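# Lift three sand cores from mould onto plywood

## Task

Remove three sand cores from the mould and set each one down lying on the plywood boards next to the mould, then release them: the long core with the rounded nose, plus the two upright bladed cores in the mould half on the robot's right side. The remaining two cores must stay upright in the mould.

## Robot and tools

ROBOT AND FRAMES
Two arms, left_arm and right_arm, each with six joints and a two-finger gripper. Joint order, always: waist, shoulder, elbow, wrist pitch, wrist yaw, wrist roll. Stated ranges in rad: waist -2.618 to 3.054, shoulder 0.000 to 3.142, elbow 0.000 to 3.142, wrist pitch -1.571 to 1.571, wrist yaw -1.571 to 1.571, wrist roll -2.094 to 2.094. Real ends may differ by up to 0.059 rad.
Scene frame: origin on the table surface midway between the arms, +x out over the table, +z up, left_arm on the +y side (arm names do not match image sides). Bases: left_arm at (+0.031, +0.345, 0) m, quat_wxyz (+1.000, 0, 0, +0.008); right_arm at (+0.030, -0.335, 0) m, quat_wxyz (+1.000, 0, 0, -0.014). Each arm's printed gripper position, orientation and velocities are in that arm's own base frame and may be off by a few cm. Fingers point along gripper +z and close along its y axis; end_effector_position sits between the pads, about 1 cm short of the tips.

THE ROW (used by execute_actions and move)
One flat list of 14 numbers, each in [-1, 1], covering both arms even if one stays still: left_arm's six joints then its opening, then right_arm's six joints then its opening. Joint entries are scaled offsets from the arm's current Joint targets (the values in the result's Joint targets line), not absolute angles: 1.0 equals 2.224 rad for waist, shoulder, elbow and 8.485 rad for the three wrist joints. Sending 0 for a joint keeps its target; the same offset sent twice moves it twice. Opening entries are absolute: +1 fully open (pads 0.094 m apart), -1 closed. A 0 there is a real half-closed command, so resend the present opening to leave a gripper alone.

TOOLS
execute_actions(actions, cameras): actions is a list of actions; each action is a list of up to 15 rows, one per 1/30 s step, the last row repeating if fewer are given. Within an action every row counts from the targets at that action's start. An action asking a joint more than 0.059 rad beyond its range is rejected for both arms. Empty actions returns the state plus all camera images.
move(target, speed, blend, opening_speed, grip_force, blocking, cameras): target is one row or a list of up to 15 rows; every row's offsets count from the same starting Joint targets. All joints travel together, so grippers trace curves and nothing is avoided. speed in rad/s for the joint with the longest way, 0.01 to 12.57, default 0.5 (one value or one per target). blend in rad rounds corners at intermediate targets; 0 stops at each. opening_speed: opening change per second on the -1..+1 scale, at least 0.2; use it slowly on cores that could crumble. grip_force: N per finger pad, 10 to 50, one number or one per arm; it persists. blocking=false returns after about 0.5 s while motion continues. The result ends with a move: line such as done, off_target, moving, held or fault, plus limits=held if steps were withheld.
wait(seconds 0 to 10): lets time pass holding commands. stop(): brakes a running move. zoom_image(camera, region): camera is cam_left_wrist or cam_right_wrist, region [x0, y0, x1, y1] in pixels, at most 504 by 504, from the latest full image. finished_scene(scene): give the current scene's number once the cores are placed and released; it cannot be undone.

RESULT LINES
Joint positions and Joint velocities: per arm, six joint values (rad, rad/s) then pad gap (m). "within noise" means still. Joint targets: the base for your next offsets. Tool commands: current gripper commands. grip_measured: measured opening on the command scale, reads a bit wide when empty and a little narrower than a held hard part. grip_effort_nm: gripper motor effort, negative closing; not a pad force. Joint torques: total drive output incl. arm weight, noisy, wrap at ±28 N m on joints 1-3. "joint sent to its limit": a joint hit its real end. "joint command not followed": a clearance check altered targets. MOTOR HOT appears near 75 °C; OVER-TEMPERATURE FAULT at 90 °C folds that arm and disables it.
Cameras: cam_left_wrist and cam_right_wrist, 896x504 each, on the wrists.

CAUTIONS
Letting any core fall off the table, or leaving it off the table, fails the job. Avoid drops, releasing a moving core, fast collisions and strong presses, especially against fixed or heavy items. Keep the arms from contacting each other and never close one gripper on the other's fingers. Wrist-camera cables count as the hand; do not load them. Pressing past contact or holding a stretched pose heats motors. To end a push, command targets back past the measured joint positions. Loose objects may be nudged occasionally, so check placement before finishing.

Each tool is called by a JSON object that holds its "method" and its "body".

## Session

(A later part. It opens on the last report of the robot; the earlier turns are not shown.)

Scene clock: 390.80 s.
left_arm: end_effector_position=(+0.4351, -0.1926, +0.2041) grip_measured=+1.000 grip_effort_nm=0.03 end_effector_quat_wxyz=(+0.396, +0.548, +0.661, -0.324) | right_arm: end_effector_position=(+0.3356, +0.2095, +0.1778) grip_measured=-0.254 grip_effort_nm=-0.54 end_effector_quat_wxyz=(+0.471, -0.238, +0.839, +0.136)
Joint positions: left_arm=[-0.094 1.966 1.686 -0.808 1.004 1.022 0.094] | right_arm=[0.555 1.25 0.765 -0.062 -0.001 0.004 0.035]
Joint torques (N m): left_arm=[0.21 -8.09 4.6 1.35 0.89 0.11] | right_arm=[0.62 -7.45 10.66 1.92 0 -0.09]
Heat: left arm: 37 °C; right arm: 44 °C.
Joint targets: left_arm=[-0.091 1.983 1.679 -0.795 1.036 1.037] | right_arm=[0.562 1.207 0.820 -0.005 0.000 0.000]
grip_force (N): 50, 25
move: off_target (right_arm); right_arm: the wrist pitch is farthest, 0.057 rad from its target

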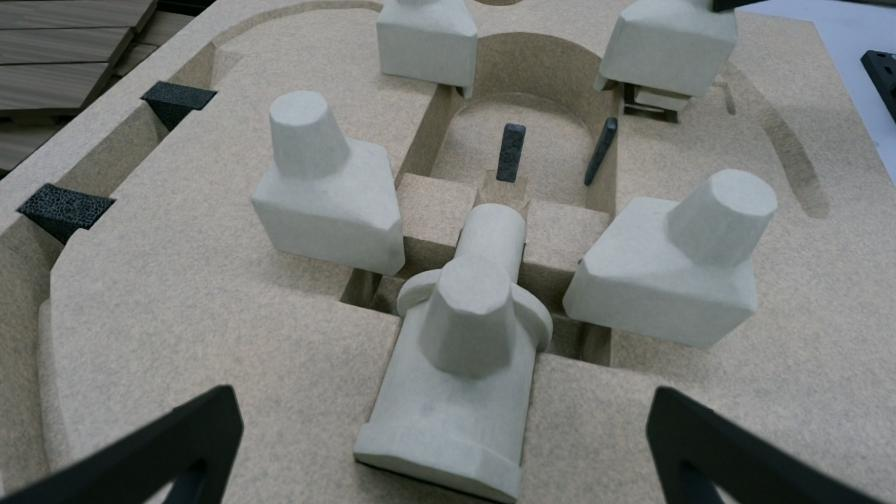

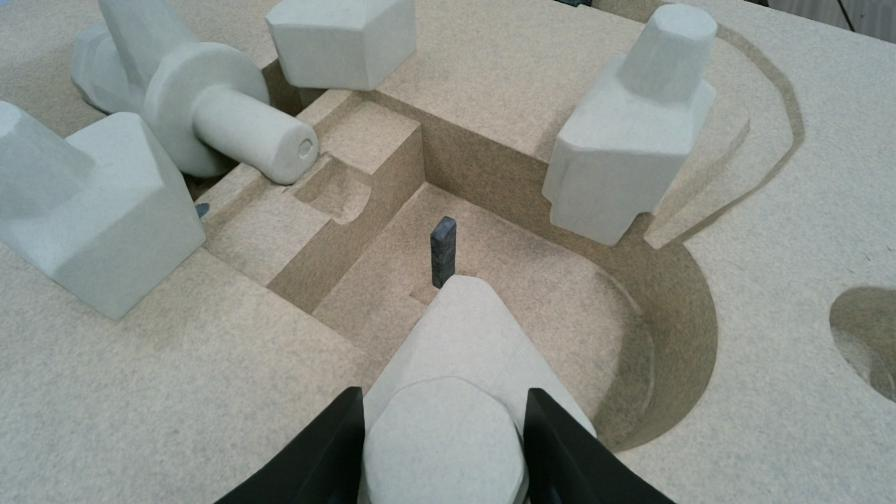

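{"method": "move", "body": {"target": [[0, 0, 0, 0, 0, 0, 1.0, 0, -0.009, 0.0396, -0.01355, 0, 0, -0.7], [0, 0, 0, 0, 0, 0, 1.0, 0, -0.0085, 0.134, -0.0401, 0, 0, -0.7]], "speed": 0.15, "blend": 0.02, "cameras": ["all"]}}

Scene clock: 407.23 s.
left_arm: end_effector_position=(+0.4351, -0.1926, +0.2041) grip_measured=+1.000 grip_effort_nm=0.03 end_effector_quat_wxyz=(+0.396, +0.548, +0.661, -0.324) | right_arm: end_effector_position=(+0.3336, +0.2082, +0.2478) grip_measured=-0.254 grip_effort_nm=-0.54 end_effector_quat_wxyz=(+0.456, -0.240, +0.847, +0.131)
Joint positions: left_arm=[-0.094 1.966 1.686 -0.808 1.004 1.022 0.094] | right_arm=[0.555 1.231 1.062 -0.412 -0.001 0.004 0.035]
Joint torques (N m): left_arm=[0.09 -7.97 4.62 1.35 0.9 0.12] | right_arm=[0.61 -7.39 10.82 2.03 0 -0.09]
Heat: left arm: 37 °C; right arm: 44 °C.
Joint targets: left_arm=[-0.091 1.983 1.679 -0.795 1.036 1.037] | right_arm=[0.562 1.188 1.118 -0.345 0.000 0.000]
grip_force (N): 50, 25
move: off_target (right_arm); right_arm: the wrist pitch is farthest, 0.066 rad from its target

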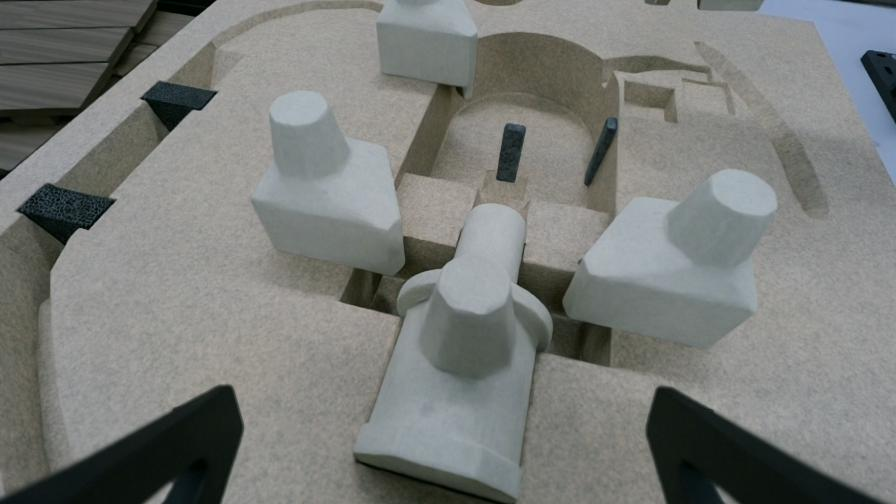

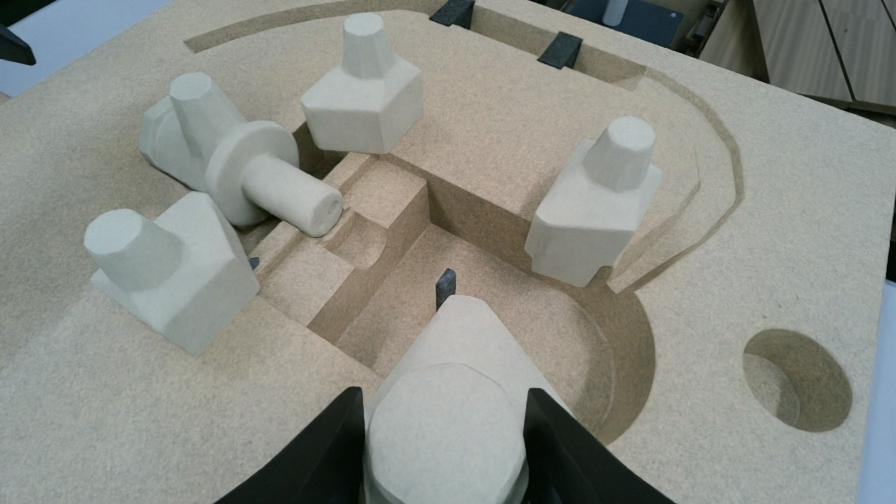

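{"method": "move", "body": {"target": [0, 0, 0, 0, 0, 0, 1.0, -0.365, 0, 0, 0, 0, 0, -0.7], "speed": 0.5, "cameras": ["cam_right_wrist"]}}

Scene clock: 414.03 s.
left_arm: end_effector_position=(+0.4351, -0.1926, +0.2041) grip_measured=+1.000 grip_effort_nm=0.03 end_effector_quat_wxyz=(+0.396, +0.548, +0.661, -0.324) | right_arm: end_effector_position=(+0.3809, -0.0972, +0.2477) grip_measured=-0.254 grip_effort_nm=-0.54 end_effector_quat_wxyz=(+0.471, +0.113, +0.873, -0.061)
Joint positions: left_arm=[-0.094 1.966 1.686 -0.808 1.004 1.022 0.094] | right_arm=[-0.25 1.231 1.062 -0.413 0.006 0.004 0.035]
Joint torques (N m): left_arm=[0.24 -7.98 4.64 1.34 0.89 0.12] | right_arm=[0.02 -7.39 10.8 2.03 -0.07 -0.09]
Heat: left arm: 37 °C; right arm: 46 °C.
Joint targets: left_arm=[-0.091 1.983 1.679 -0.795 1.036 1.037] | right_arm=[-0.250 1.188 1.118 -0.345 0.000 0.000]
grip_force (N): 50, 25
move: off_target (right_arm); right_arm: the wrist pitch is farthest, 0.068 rad from its target
Images, in order (width x height): cam_right_wrist 896x504.

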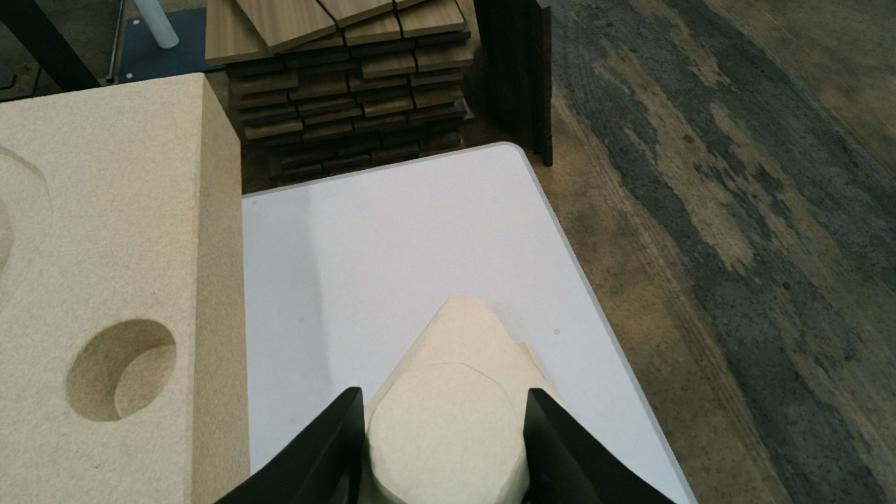

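{"method": "move", "body": {"target": [0, 0, 0, 0, 0, 0, 1.0, -0.045, 0.0576, 0.1897, -0.089, 0, 0, -0.7], "speed": 0.4, "cameras": ["cam_right_wrist"]}}

Scene clock: 490.10 s.
left_arm: end_effector_position=(+0.4351, -0.1926, +0.2041) grip_measured=+1.000 grip_effort_nm=0.03 end_effector_quat_wxyz=(+0.396, +0.548, +0.661, -0.324) | right_arm: end_effector_position=(+0.3096, -0.1103, +0.2701) grip_measured=-0.254 grip_effort_nm=-0.54 end_effector_quat_wxyz=(+0.296, +0.165, +0.939, -0.053)
Joint positions: left_arm=[-0.094 1.966 1.686 -0.808 1.004 1.022 0.094] | right_arm=[-0.343 1.318 1.491 -1.133 0.004 0.004 0.035]
Joint torques (N m): left_arm=[0.13 -8.06 4.6 1.32 0.89 0.11] | right_arm=[-0.58 -3.86 9.42 1.31 -0.05 -0.08]
Heat: left arm: 37 °C; right arm: 52 °C.
Joint targets: left_arm=[-0.091 1.983 1.679 -0.795 1.036 1.037] | right_arm=[-0.350 1.316 1.540 -1.101 0.000 0.000]
grip_force (N): 50, 25
move: off_target (right_arm); right_arm: the elbow is farthest, 0.049 rad from its target
Images, in order (width x height): cam_right_wrist 896x504.

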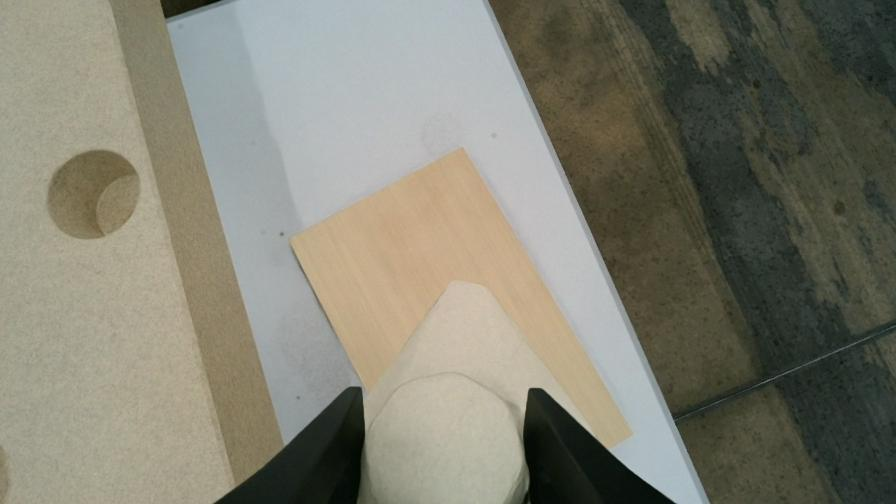

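{"method": "move", "body": {"target": [0, 0, 0, 0, 0, 0, 1.0, -0.1048, 0.0567, -0.3192, 0.1298, -0.0577, 0.1886, -0.7], "speed": 0.5, "cameras": ["cam_right_wrist"]}}

Scene clock: 527.10 s.
left_arm: end_effector_position=(+0.4351, -0.1926, +0.2041) grip_measured=+1.000 grip_effort_nm=0.03 end_effector_quat_wxyz=(+0.396, +0.548, +0.661, -0.324) | right_arm: end_effector_position=(+0.3771, -0.1485, +0.1343) grip_measured=-0.254 grip_effort_nm=-0.54 end_effector_quat_wxyz=(+0.255, +0.737, +0.499, +0.378)
Joint positions: left_arm=[-0.094 1.966 1.686 -0.808 1.004 1.022 0.094] | right_arm=[-0.577 1.448 0.821 -0.083 -0.46 1.588 0.035]
Joint torques (N m): left_arm=[0.25 -8.02 4.56 1.33 0.9 0.12] | right_arm=[-0.69 -5.59 6.54 2.03 -0.44 0.07]
Heat: left arm: 37 °C; right arm: 47 °C.
Joint targets: left_arm=[-0.091 1.983 1.679 -0.795 1.036 1.037] | right_arm=[-0.583 1.442 0.830 0.001 -0.490 1.600]
grip_force (N): 50, 25
move: off_target (right_arm); right_arm: the wrist pitch is farthest, 0.083 rad from its target
Images, in order (width x height): cam_right_wrist 896x504.

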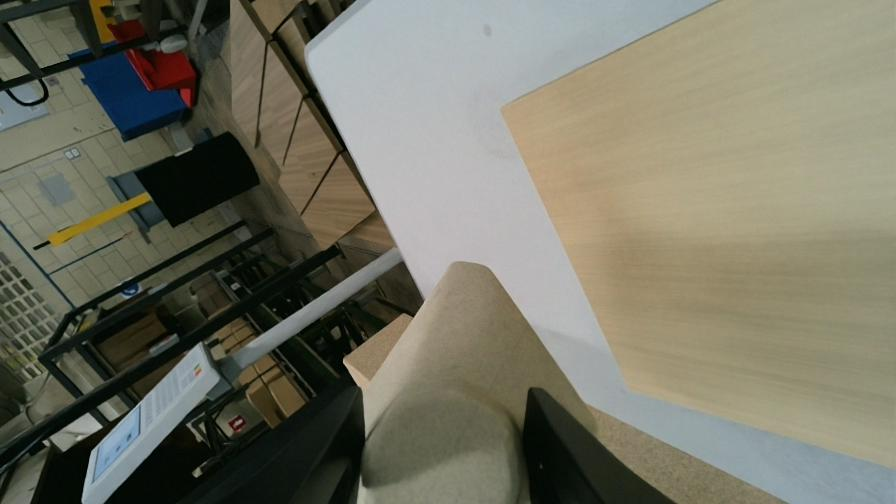

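{"method": "move", "body": {"target": [0, 0, 0, 0, 0, 0, 1.0, -0.013, 0.0441, -0.0798, 0.0313, -0.0025, -0.0027, -0.7], "speed": 0.2, "cameras": ["cam_right_wrist"]}}

Scene clock: 543.60 s.
left_arm: end_effector_position=(+0.4351, -0.1926, +0.2041) grip_measured=+1.000 grip_effort_nm=0.03 end_effector_quat_wxyz=(+0.396, +0.548, +0.661, -0.324) | right_arm: end_effector_position=(+0.3653, -0.1499, +0.0765) grip_measured=-0.254 grip_effort_nm=-0.54 end_effector_quat_wxyz=(+0.253, +0.740, +0.494, +0.380)
Joint positions: left_arm=[-0.094 1.966 1.686 -0.808 1.004 1.022 0.094] | right_arm=[-0.605 1.545 0.645 0.182 -0.481 1.583 0.035]
Joint torques (N m): left_arm=[0.2 -8.05 4.59 1.31 0.9 0.12] | right_arm=[-0.61 -5.57 5.76 2.02 -0.47 -0.09]
Heat: left arm: 37 °C; right arm: 49 °C.
Joint targets: left_arm=[-0.091 1.983 1.679 -0.795 1.036 1.037] | right_arm=[-0.612 1.540 0.652 0.266 -0.511 1.577]
grip_force (N): 50, 25
move: off_target (right_arm); right_arm: the wrist pitch is farthest, 0.085 rad from its target
Images, in order (width x height): cam_right_wrist 896x504.

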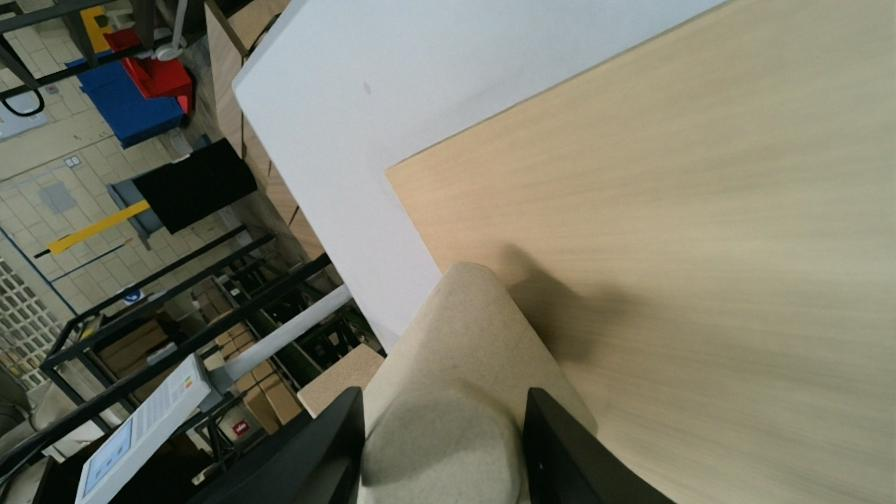

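{"method": "move", "body": {"target": [0, 0, 0, 0, 0, 0, 1.0, 0, 0.0148, -0.0094, 0.0062, 0, 0, -0.7], "speed": 0.1, "cameras": ["cam_right_wrist"]}}

Scene clock: 547.17 s.
left_arm: end_effector_position=(+0.4351, -0.1926, +0.2041) grip_measured=+1.000 grip_effort_nm=0.03 end_effector_quat_wxyz=(+0.396, +0.548, +0.661, -0.324) | right_arm: end_effector_position=(+0.3674, -0.1505, +0.0700) grip_measured=-0.254 grip_effort_nm=-0.54 end_effector_quat_wxyz=(+0.257, +0.737, +0.494, +0.384)
Joint positions: left_arm=[-0.094 1.966 1.686 -0.808 1.004 1.022 0.094] | right_arm=[-0.605 1.574 0.628 0.241 -0.485 1.582 0.035]
Joint torques (N m): left_arm=[0.18 -8.02 4.66 1.34 0.9 0.12] | right_arm=[-0.72 -5.39 5.34 2 -0.41 -0.09]
Heat: left arm: 37 °C; right arm: 49 °C.
Joint targets: left_arm=[-0.091 1.983 1.679 -0.795 1.036 1.037] | right_arm=[-0.612 1.574 0.631 0.319 -0.511 1.577]
grip_force (N): 50, 25
move: off_target (right_arm); right_arm: the wrist pitch is farthest, 0.078 rad from its target
Images, in order (width x height): cam_right_wrist 896x504.

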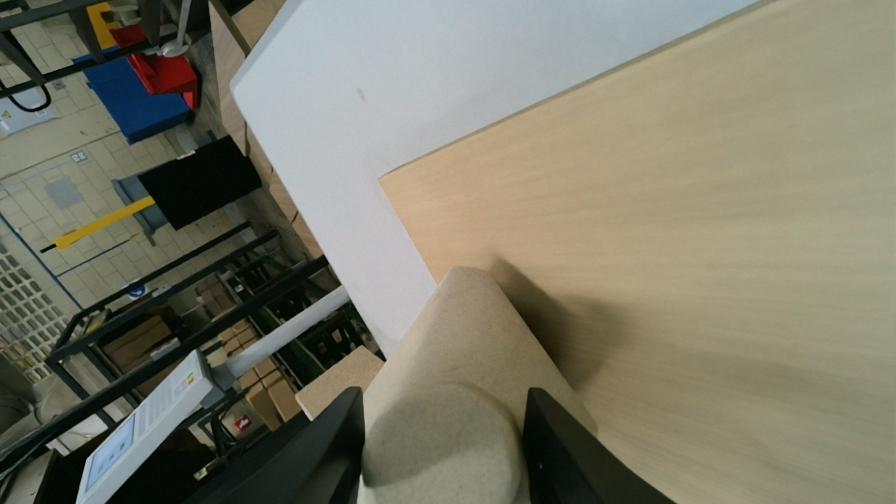

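{"method": "move", "body": {"target": [0, 0, 0, 0, 0, 0, 1.0, 0, 0.0075, -0.0047, 0.0031, 0, 0, -0.7], "speed": 0.1, "cameras": ["cam_right_wrist"]}}

Scene clock: 549.90 s.
left_arm: end_effector_position=(+0.4351, -0.1926, +0.2041) grip_measured=+1.000 grip_effort_nm=0.03 end_effector_quat_wxyz=(+0.396, +0.548, +0.661, -0.324) | right_arm: end_effector_position=(+0.3686, -0.1508, +0.0670) grip_measured=-0.254 grip_effort_nm=-0.54 end_effector_quat_wxyz=(+0.260, +0.734, +0.495, +0.386)
Joint positions: left_arm=[-0.094 1.966 1.686 -0.808 1.004 1.022 0.094] | right_arm=[-0.605 1.589 0.619 0.273 -0.488 1.582 0.035]
Joint torques (N m): left_arm=[0.09 -8.02 4.56 1.34 0.89 0.12] | right_arm=[-0.64 -5.35 5.19 1.92 -0.38 -0.1]
Heat: left arm: 37 °C; right arm: 49 °C.
Joint targets: left_arm=[-0.091 1.983 1.679 -0.795 1.036 1.037] | right_arm=[-0.612 1.590 0.621 0.345 -0.511 1.577]
grip_force (N): 50, 25
move: off_target (right_arm); right_arm: the wrist pitch is farthest, 0.072 rad from its target
Images, in order (width x height): cam_right_wrist 896x504.

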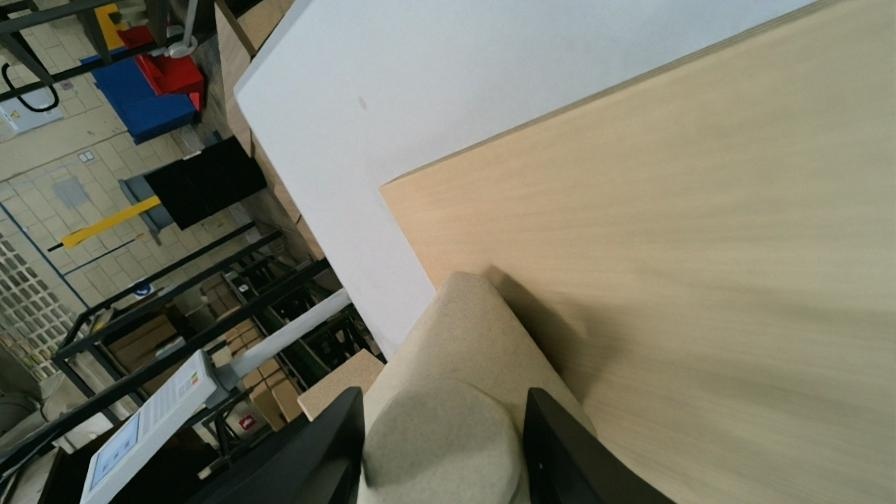

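{"method": "move", "body": {"target": [0, 0, 0, 0, 0, 0, 1.0, 0, 0.0075, -0.0047, 0.0025, 0, 0, -0.7], "speed": 0.1, "cameras": ["cam_right_wrist"]}}

Scene clock: 555.93 s.
left_arm: end_effector_position=(+0.4351, -0.1926, +0.2041) grip_measured=+1.000 grip_effort_nm=0.03 end_effector_quat_wxyz=(+0.396, +0.548, +0.661, -0.324) | right_arm: end_effector_position=(+0.3692, -0.1523, +0.0643) grip_measured=-0.254 grip_effort_nm=-0.54 end_effector_quat_wxyz=(+0.264, +0.732, +0.494, +0.387)
Joint positions: left_arm=[-0.094 1.966 1.686 -0.808 1.004 1.022 0.094] | right_arm=[-0.607 1.603 0.611 0.305 -0.489 1.582 0.035]
Joint torques (N m): left_arm=[0.16 -8.02 4.63 1.36 0.89 0.11] | right_arm=[-0.44 -5.19 4.93 1.85 -0.36 -0.1]
Heat: left arm: 37 °C; right arm: 49 °C.
Joint targets: left_arm=[-0.091 1.983 1.679 -0.795 1.036 1.037] | right_arm=[-0.612 1.607 0.610 0.366 -0.511 1.577]
grip_force (N): 50, 25
move: off_target (right_arm); right_arm: the wrist pitch is farthest, 0.062 rad from its target
Images, in order (width x height): cam_right_wrist 896x504.

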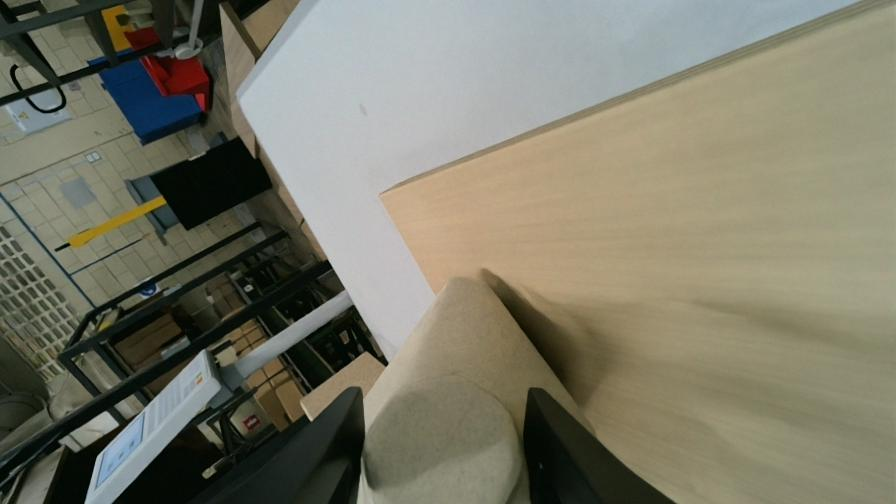

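{"method": "zoom_image", "body": {"camera": "cam_right_wrist", "region": [340, 240, 680, 504]}}

Scaled by 1.482.

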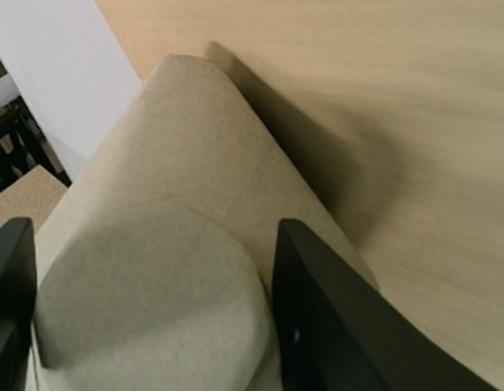

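{"method": "move", "body": {"target": [-0.049, -0.1722, 0.1443, 0.023, 0.0193, -0.1002, 1.0, 0, 0, 0, 0, 0, 0, -0.7], "speed": 0.5, "cameras": ["cam_left_wrist"]}}

Scene clock: 566.87 s.
left_arm: end_effector_position=(+0.3340, -0.2348, +0.4940) grip_measured=+1.000 grip_effort_nm=0.03 end_effector_quat_wxyz=(+0.511, +0.463, +0.574, -0.441) | right_arm: end_effector_position=(+0.3692, -0.1523, +0.0644) grip_measured=-0.254 grip_effort_nm=-0.54 end_effector_quat_wxyz=(+0.264, +0.732, +0.494, +0.387)
Joint positions: left_arm=[-0.193 1.616 1.985 -0.606 1.187 0.187 0.094] | right_arm=[-0.607 1.603 0.611 0.305 -0.489 1.582 0.035]
Joint torques (N m): left_arm=[-0.54 -7.09 5.96 1.82 0.36 -0.07] | right_arm=[-0.42 -5.2 4.92 1.83 -0.37 -0.09]
Heat: left arm: 37 °C; right arm: 50 °C.
Joint targets: left_arm=[-0.200 1.600 2.000 -0.600 1.200 0.187] | right_arm=[-0.612 1.607 0.610 0.367 -0.511 1.577]
grip_force (N): 50, 25
move: off_target (right_arm); right_arm: the wrist pitch is farthest, 0.061 rad from its target
Images, in order (width x height): cam_left_wrist 896x504.

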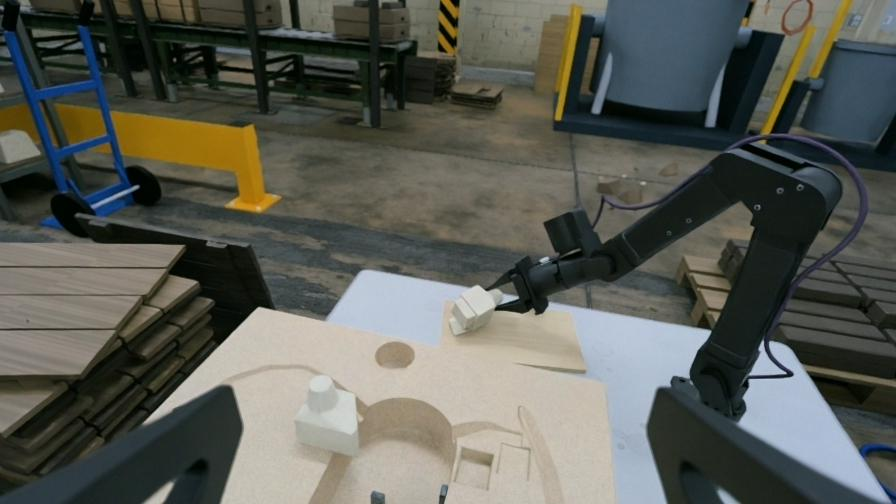

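{"method": "zoom_image", "body": {"camera": "cam_left_wrist", "region": [420, 250, 600, 380]}}

Scaled by 2.800.

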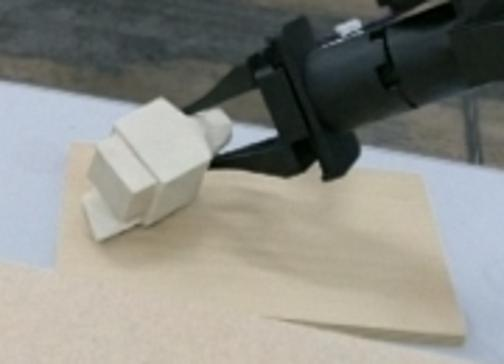

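{"method": "zoom_image", "body": {"camera": "cam_left_wrist", "region": [440, 275, 530, 345]}}

Scaled by 5.600.

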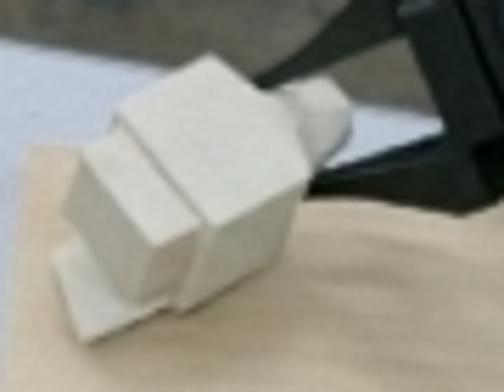

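{"method": "move", "body": {"target": [0, 0, 0, 0, 0, 0, 1.0, 0, 0.006, -0.004, 0.0018, 0, 0, -0.7], "speed": 0.1, "cameras": ["all"]}}

{"method": "zoom_image", "body": {"camera": "cam_left_wrist", "region": [440, 275, 530, 345]}}

Scene clock: 580.23 s.
left_arm: end_effector_position=(+0.3340, -0.2348, +0.4940) grip_measured=+1.000 grip_effort_nm=0.03 end_effector_quat_wxyz=(+0.511, +0.463, +0.575, -0.441) | right_arm: end_effector_position=(+0.3700, -0.1528, +0.0623) grip_measured=-0.254 grip_effort_nm=-0.54 end_effector_quat_wxyz=(+0.267, +0.731, +0.494, +0.389)
Joint positions: left_arm=[-0.193 1.616 1.985 -0.606 1.187 0.187 0.094] | right_arm=[-0.607 1.615 0.604 0.331 -0.489 1.582 0.035]
Joint velocities: left_arm=[-0.046 0.012 0.002 -0.051 -0.066 0.022 0] | right_arm=[within noise]
Joint torques (N m): left_arm=[-0.5 -7.02 5.93 1.83 0.34 -0.04] | right_arm=[-0.42 -5.09 4.72 1.73 -0.37 -0.09]
Heat: left arm: 37 °C; right arm: 51 °C.
Joint targets: left_arm=[-0.200 1.600 2.000 -0.600 1.200 0.187] | right_arm=[-0.612 1.620 0.601 0.382 -0.511 1.577]
grip_force (N): 50, 25
move: off_target (right_arm); right_arm: the wrist pitch is farthest, 0.052 rad from its target

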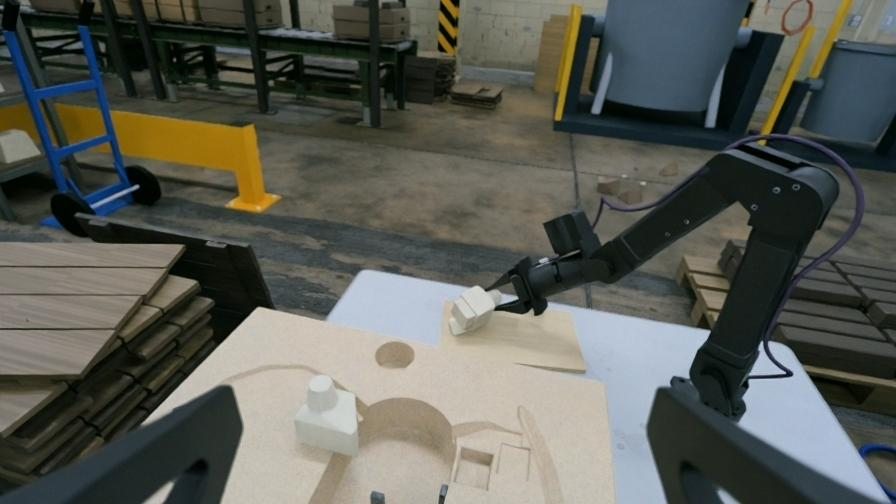

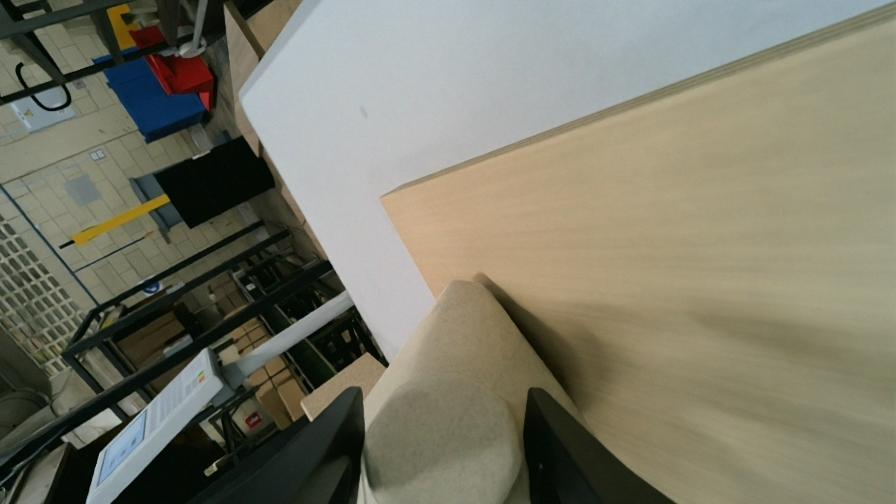

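Scaled by 5.600.

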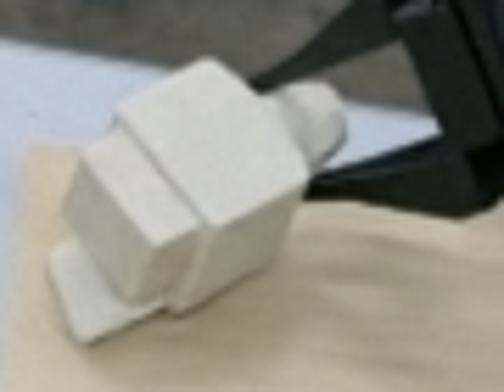

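{"method": "move", "body": {"target": [0, 0, 0, 0, 0, 0, 1.0, 0, 0, 0, 0, 0, 0, 0.08], "opening_speed": 0.25, "grip_force": [50, 50], "cameras": ["all"]}}

{"method": "zoom_image", "body": {"camera": "cam_left_wrist", "region": [440, 275, 530, 345]}}

Scene clock: 587.57 s.
left_arm: end_effector_position=(+0.3340, -0.2348, +0.4940) grip_measured=+1.000 grip_effort_nm=0.03 end_effector_quat_wxyz=(+0.511, +0.463, +0.575, -0.441) | right_arm: end_effector_position=(+0.3703, -0.1515, +0.0627) grip_measured=+0.077 grip_effort_nm=0.17 end_effector_quat_wxyz=(+0.265, +0.729, +0.495, +0.392)
Joint positions: left_arm=[-0.193 1.616 1.985 -0.606 1.187 0.187 0.094] | right_arm=[-0.607 1.615 0.604 0.331 -0.497 1.582 0.051]
Joint torques (N m): left_arm=[-0.44 -6.97 5.93 1.85 0.35 -0.04] | right_arm=[-0.43 -5.08 4.7 1.74 -0.3 -0.09]
Heat: left arm: 37 °C; right arm: 51 °C.
Joint targets: left_arm=[-0.200 1.600 2.000 -0.600 1.200 0.187] | right_arm=[-0.612 1.620 0.601 0.382 -0.511 1.577]
move: off_target (right_arm); right_arm: the wrist pitch is farthest, 0.051 rad from its target

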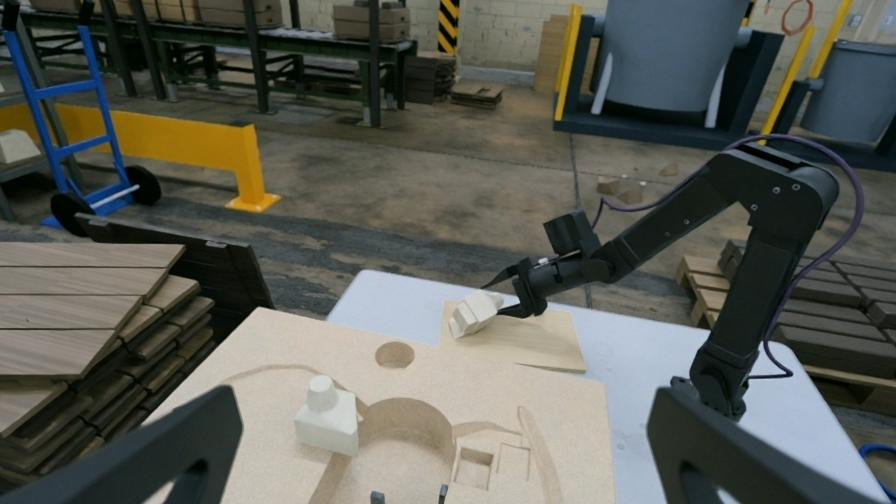

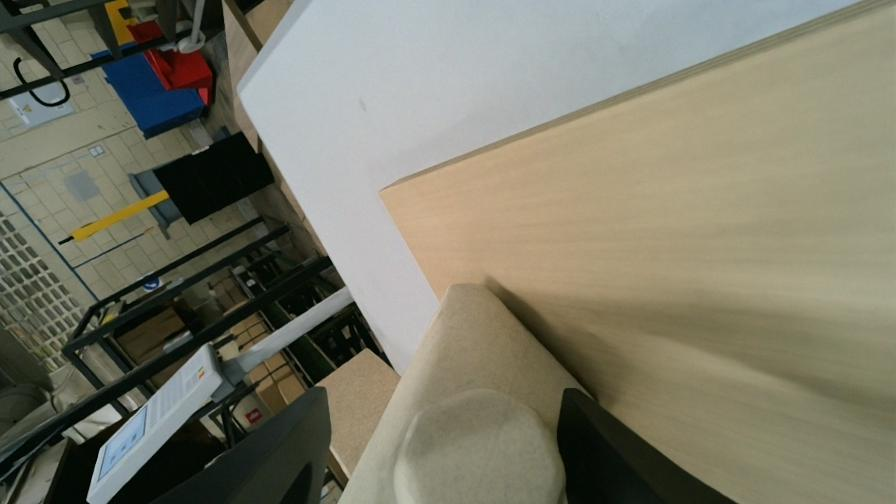

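Scaled by 5.600.

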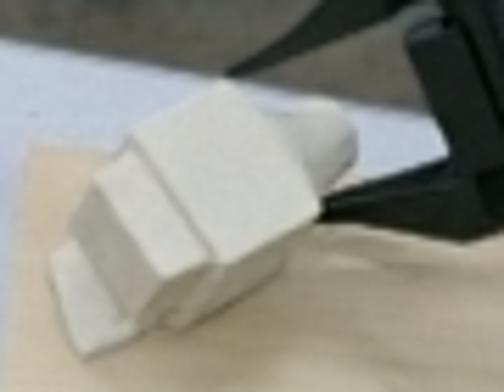

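{"method": "move", "body": {"target": [0, 0, 0, 0, 0, 0, 1.0, 0, 0.009, -0.006, 0.0018, 0, 0, 0.08], "speed": 0.1, "cameras": ["all"]}}

{"method": "zoom_image", "body": {"camera": "cam_left_wrist", "region": [440, 275, 530, 345]}}

Scene clock: 593.47 s.
left_arm: end_effector_position=(+0.3340, -0.2348, +0.4940) grip_measured=+1.000 grip_effort_nm=0.03 end_effector_quat_wxyz=(+0.511, +0.463, +0.575, -0.441) | right_arm: end_effector_position=(+0.3688, -0.1500, +0.0555) grip_measured=+0.077 grip_effort_nm=0.17 end_effector_quat_wxyz=(+0.260, +0.731, +0.495, +0.391)
Joint positions: left_arm=[-0.193 1.616 1.985 -0.606 1.187 0.187 0.094] | right_arm=[-0.607 1.633 0.594 0.347 -0.499 1.582 0.051]
Joint torques (N m): left_arm=[-0.47 -6.97 5.91 1.85 0.34 -0.08] | right_arm=[-0.42 -5 4.33 1.73 -0.28 -0.09]
Heat: left arm: 36 °C; right arm: 52 °C.
Joint targets: left_arm=[-0.200 1.600 2.000 -0.600 1.200 0.187] | right_arm=[-0.612 1.640 0.588 0.397 -0.511 1.577]
move: off_target (right_arm); right_arm: the wrist pitch is farthest, 0.050 rad from its target

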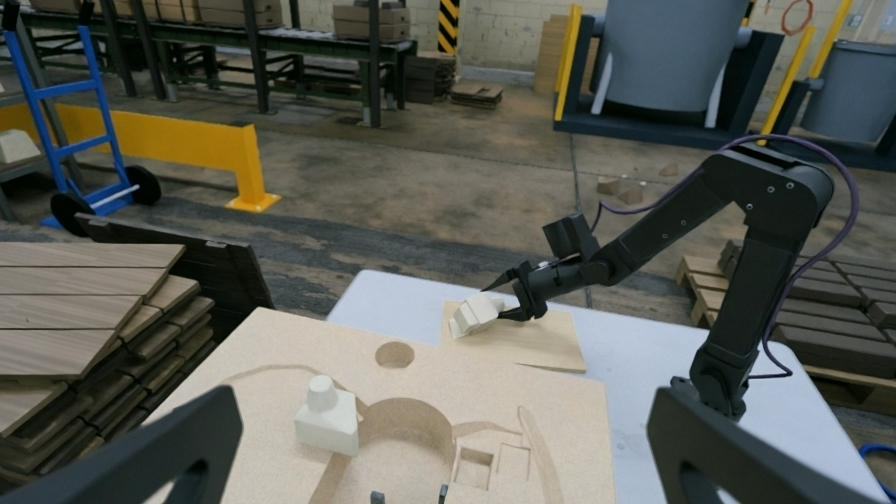

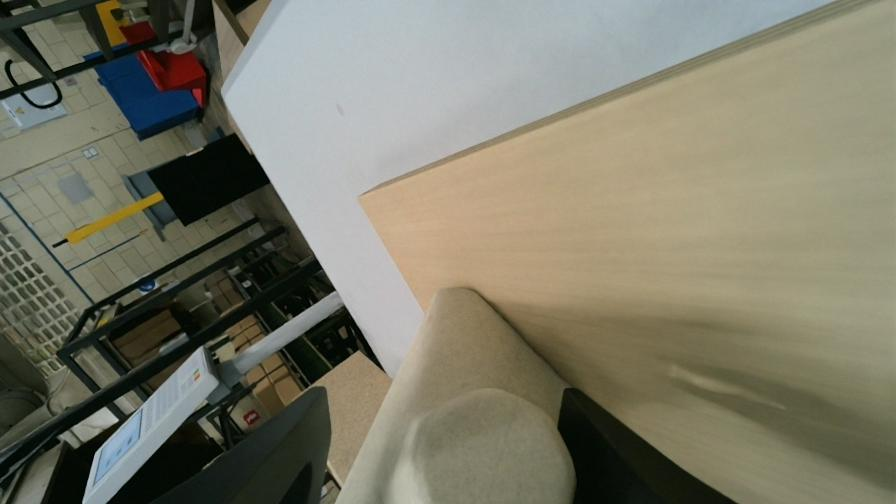

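Scaled by 5.600.

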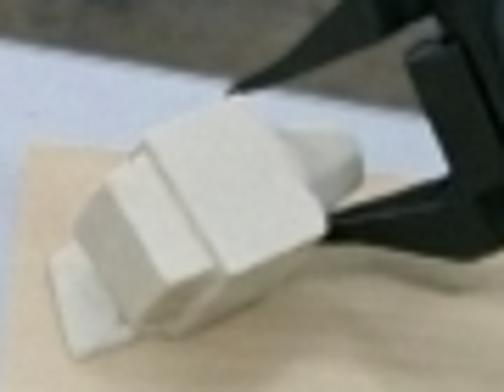

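{"method": "zoom_image", "body": {"camera": "cam_right_wrist", "region": [280, 250, 660, 504]}}

{"method": "zoom_image", "body": {"camera": "cam_left_wrist", "region": [435, 275, 505, 345]}}

Scaled by 1.326.

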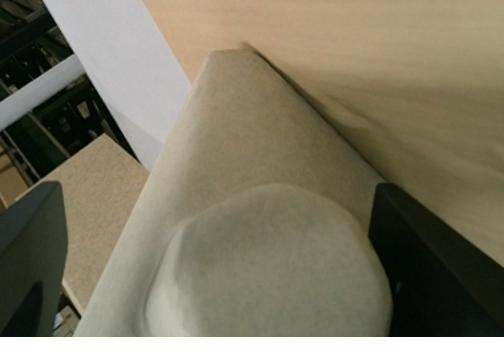

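Scaled by 7.200.

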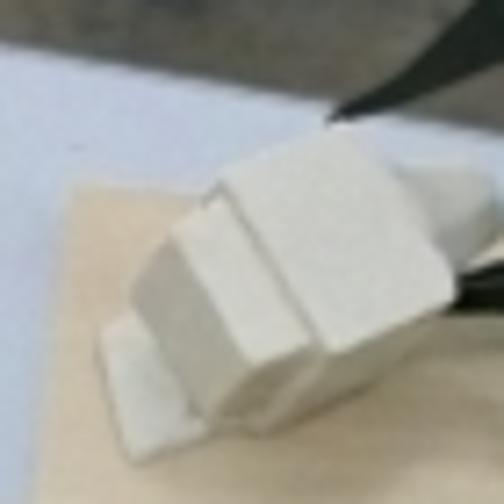

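{"method": "move", "body": {"target": [0, 0, 0, 0, 0, 0, 1.0, 0, 0.007, -0.005, 0.0015, 0, 0, 0.08], "speed": 0.1, "cameras": ["all"]}}

{"method": "zoom_image", "body": {"camera": "cam_left_wrist", "region": [440, 275, 530, 345]}}

{"method": "zoom_image", "body": {"camera": "cam_right_wrist", "region": [280, 250, 660, 504]}}

Scene clock: 617.23 s.
left_arm: end_effector_position=(+0.3340, -0.2348, +0.4940) grip_measured=+1.000 grip_effort_nm=0.03 end_effector_quat_wxyz=(+0.511, +0.463, +0.575, -0.441) | right_arm: end_effector_position=(+0.3698, -0.1493, +0.0541) grip_measured=+0.077 grip_effort_nm=0.17 end_effector_quat_wxyz=(+0.263, +0.727, +0.496, +0.395)
Joint positions: left_arm=[-0.193 1.616 1.985 -0.606 1.187 0.187 0.094] | right_arm=[-0.607 1.645 0.585 0.38 -0.506 1.582 0.051]
Joint torques (N m): left_arm=[-0.42 -6.99 5.97 1.85 0.33 -0.08] | right_arm=[-0.42 -4.72 4.15 1.55 -0.2 -0.09]
Heat: left arm: 36 °C; right arm: 51 °C.
Joint targets: left_arm=[-0.200 1.600 2.000 -0.600 1.200 0.187] | right_arm=[-0.612 1.656 0.577 0.410 -0.511 1.577]
move: done

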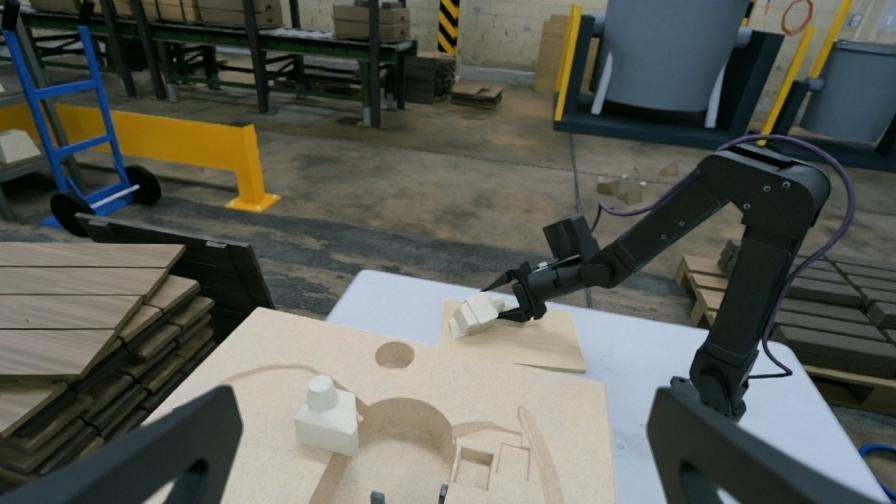

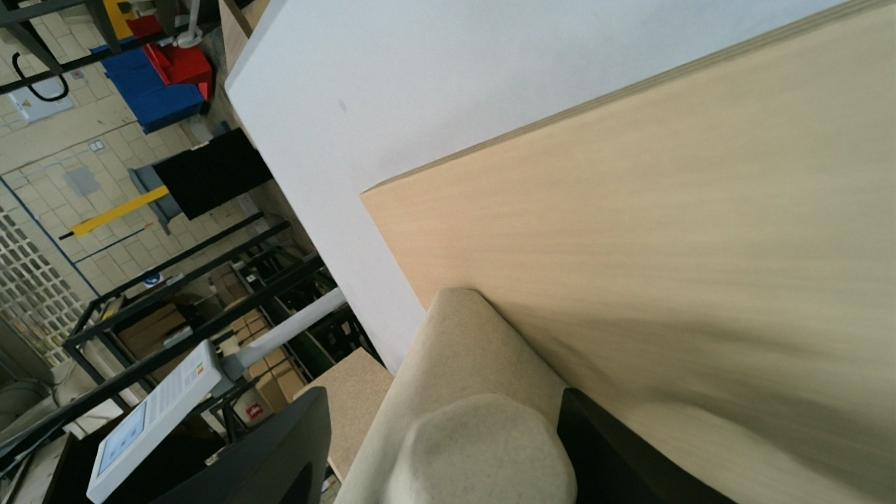

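Scaled by 5.600.

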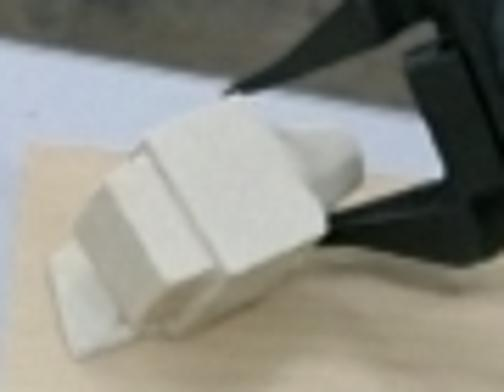

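Scaled by 1.326.

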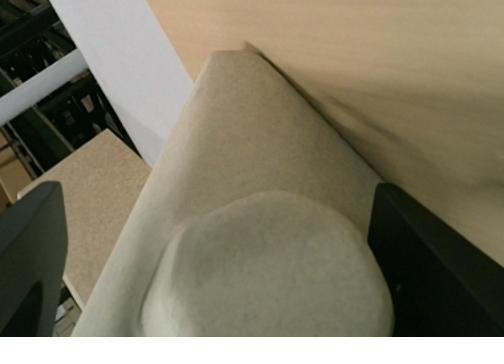

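{"method": "move", "body": {"target": [[0, 0, 0, 0, 0, 0, 1.0, 0, -0.0112, 0, 0, 0, 0, 0.1], [0, 0, 0, 0, 0, 0, 1.0, -0.025, -0.0742, -0.0099, -0.0106, -0.0058, -0.0045, 0.1], [0, 0, 0, 0, 0, 0, 1.0, -0.0564, -0.1344, -0.0193, -0.0275, -0.0123, -0.011, 0.1]], "speed": 0.2, "blend": [0.01, 0.02, 0], "cameras": ["all"]}}

{"method": "zoom_image", "body": {"camera": "cam_left_wrist", "region": [440, 275, 530, 345]}}

Scene clock: 641.30 s.
left_arm: end_effector_position=(+0.3340, -0.2348, +0.4940) grip_measured=+1.000 grip_effort_nm=0.03 end_effector_quat_wxyz=(+0.511, +0.463, +0.575, -0.441) | right_arm: end_effector_position=(+0.3273, -0.1559, +0.0937) grip_measured=+0.097 grip_effort_nm=0.17 end_effector_quat_wxyz=(+0.279, +0.720, +0.495, +0.399)
Joint positions: left_arm=[-0.193 1.616 1.985 -0.606 1.187 0.187 0.094] | right_arm=[-0.731 1.388 0.537 0.161 -0.597 1.495 0.052]
Joint torques (N m): left_arm=[-0.44 -7.06 5.94 1.84 0.34 -0.05] | right_arm=[-0.53 -6.68 5.19 1.36 -0.37 -0.13]
Heat: left arm: 36 °C; right arm: 49 °C.
Joint targets: left_arm=[-0.200 1.600 2.000 -0.600 1.200 0.187] | right_arm=[-0.737 1.357 0.534 0.176 -0.615 1.484]
move: done; blend cut to 0 rad at target 1

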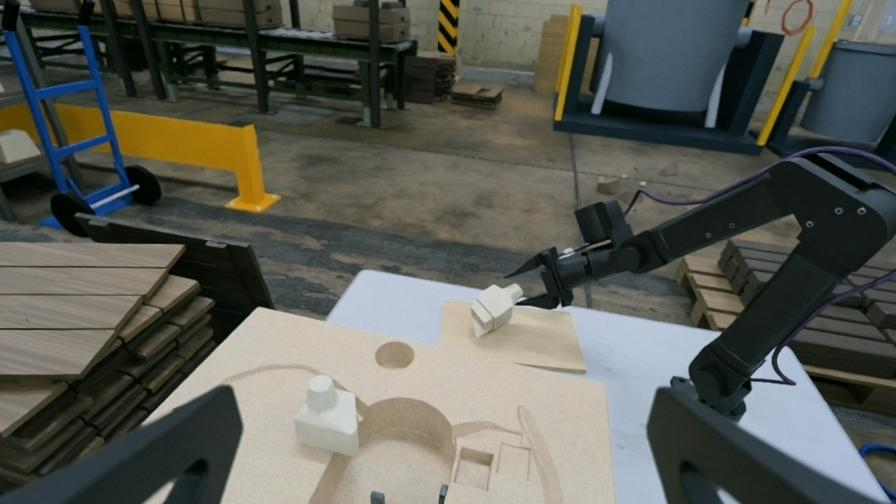

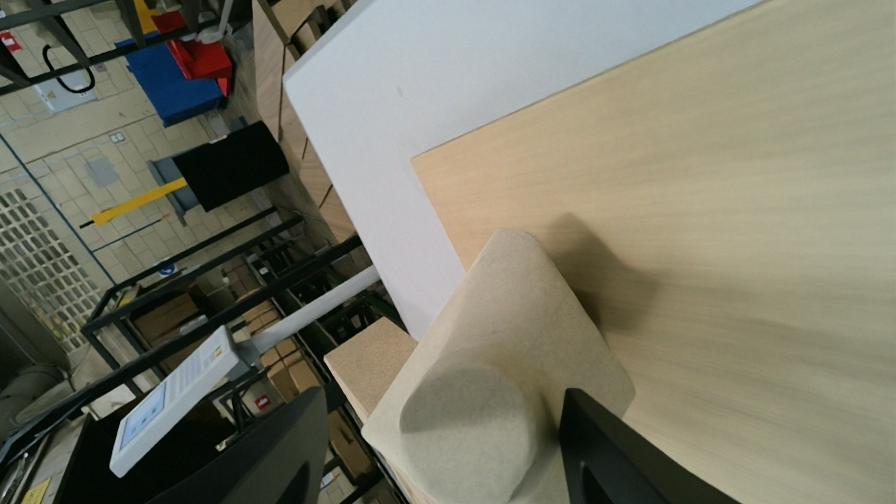

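Scaled by 5.600.

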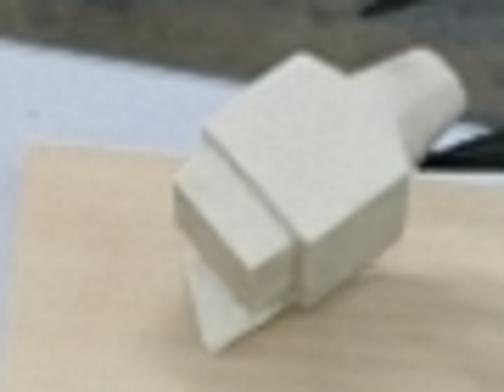

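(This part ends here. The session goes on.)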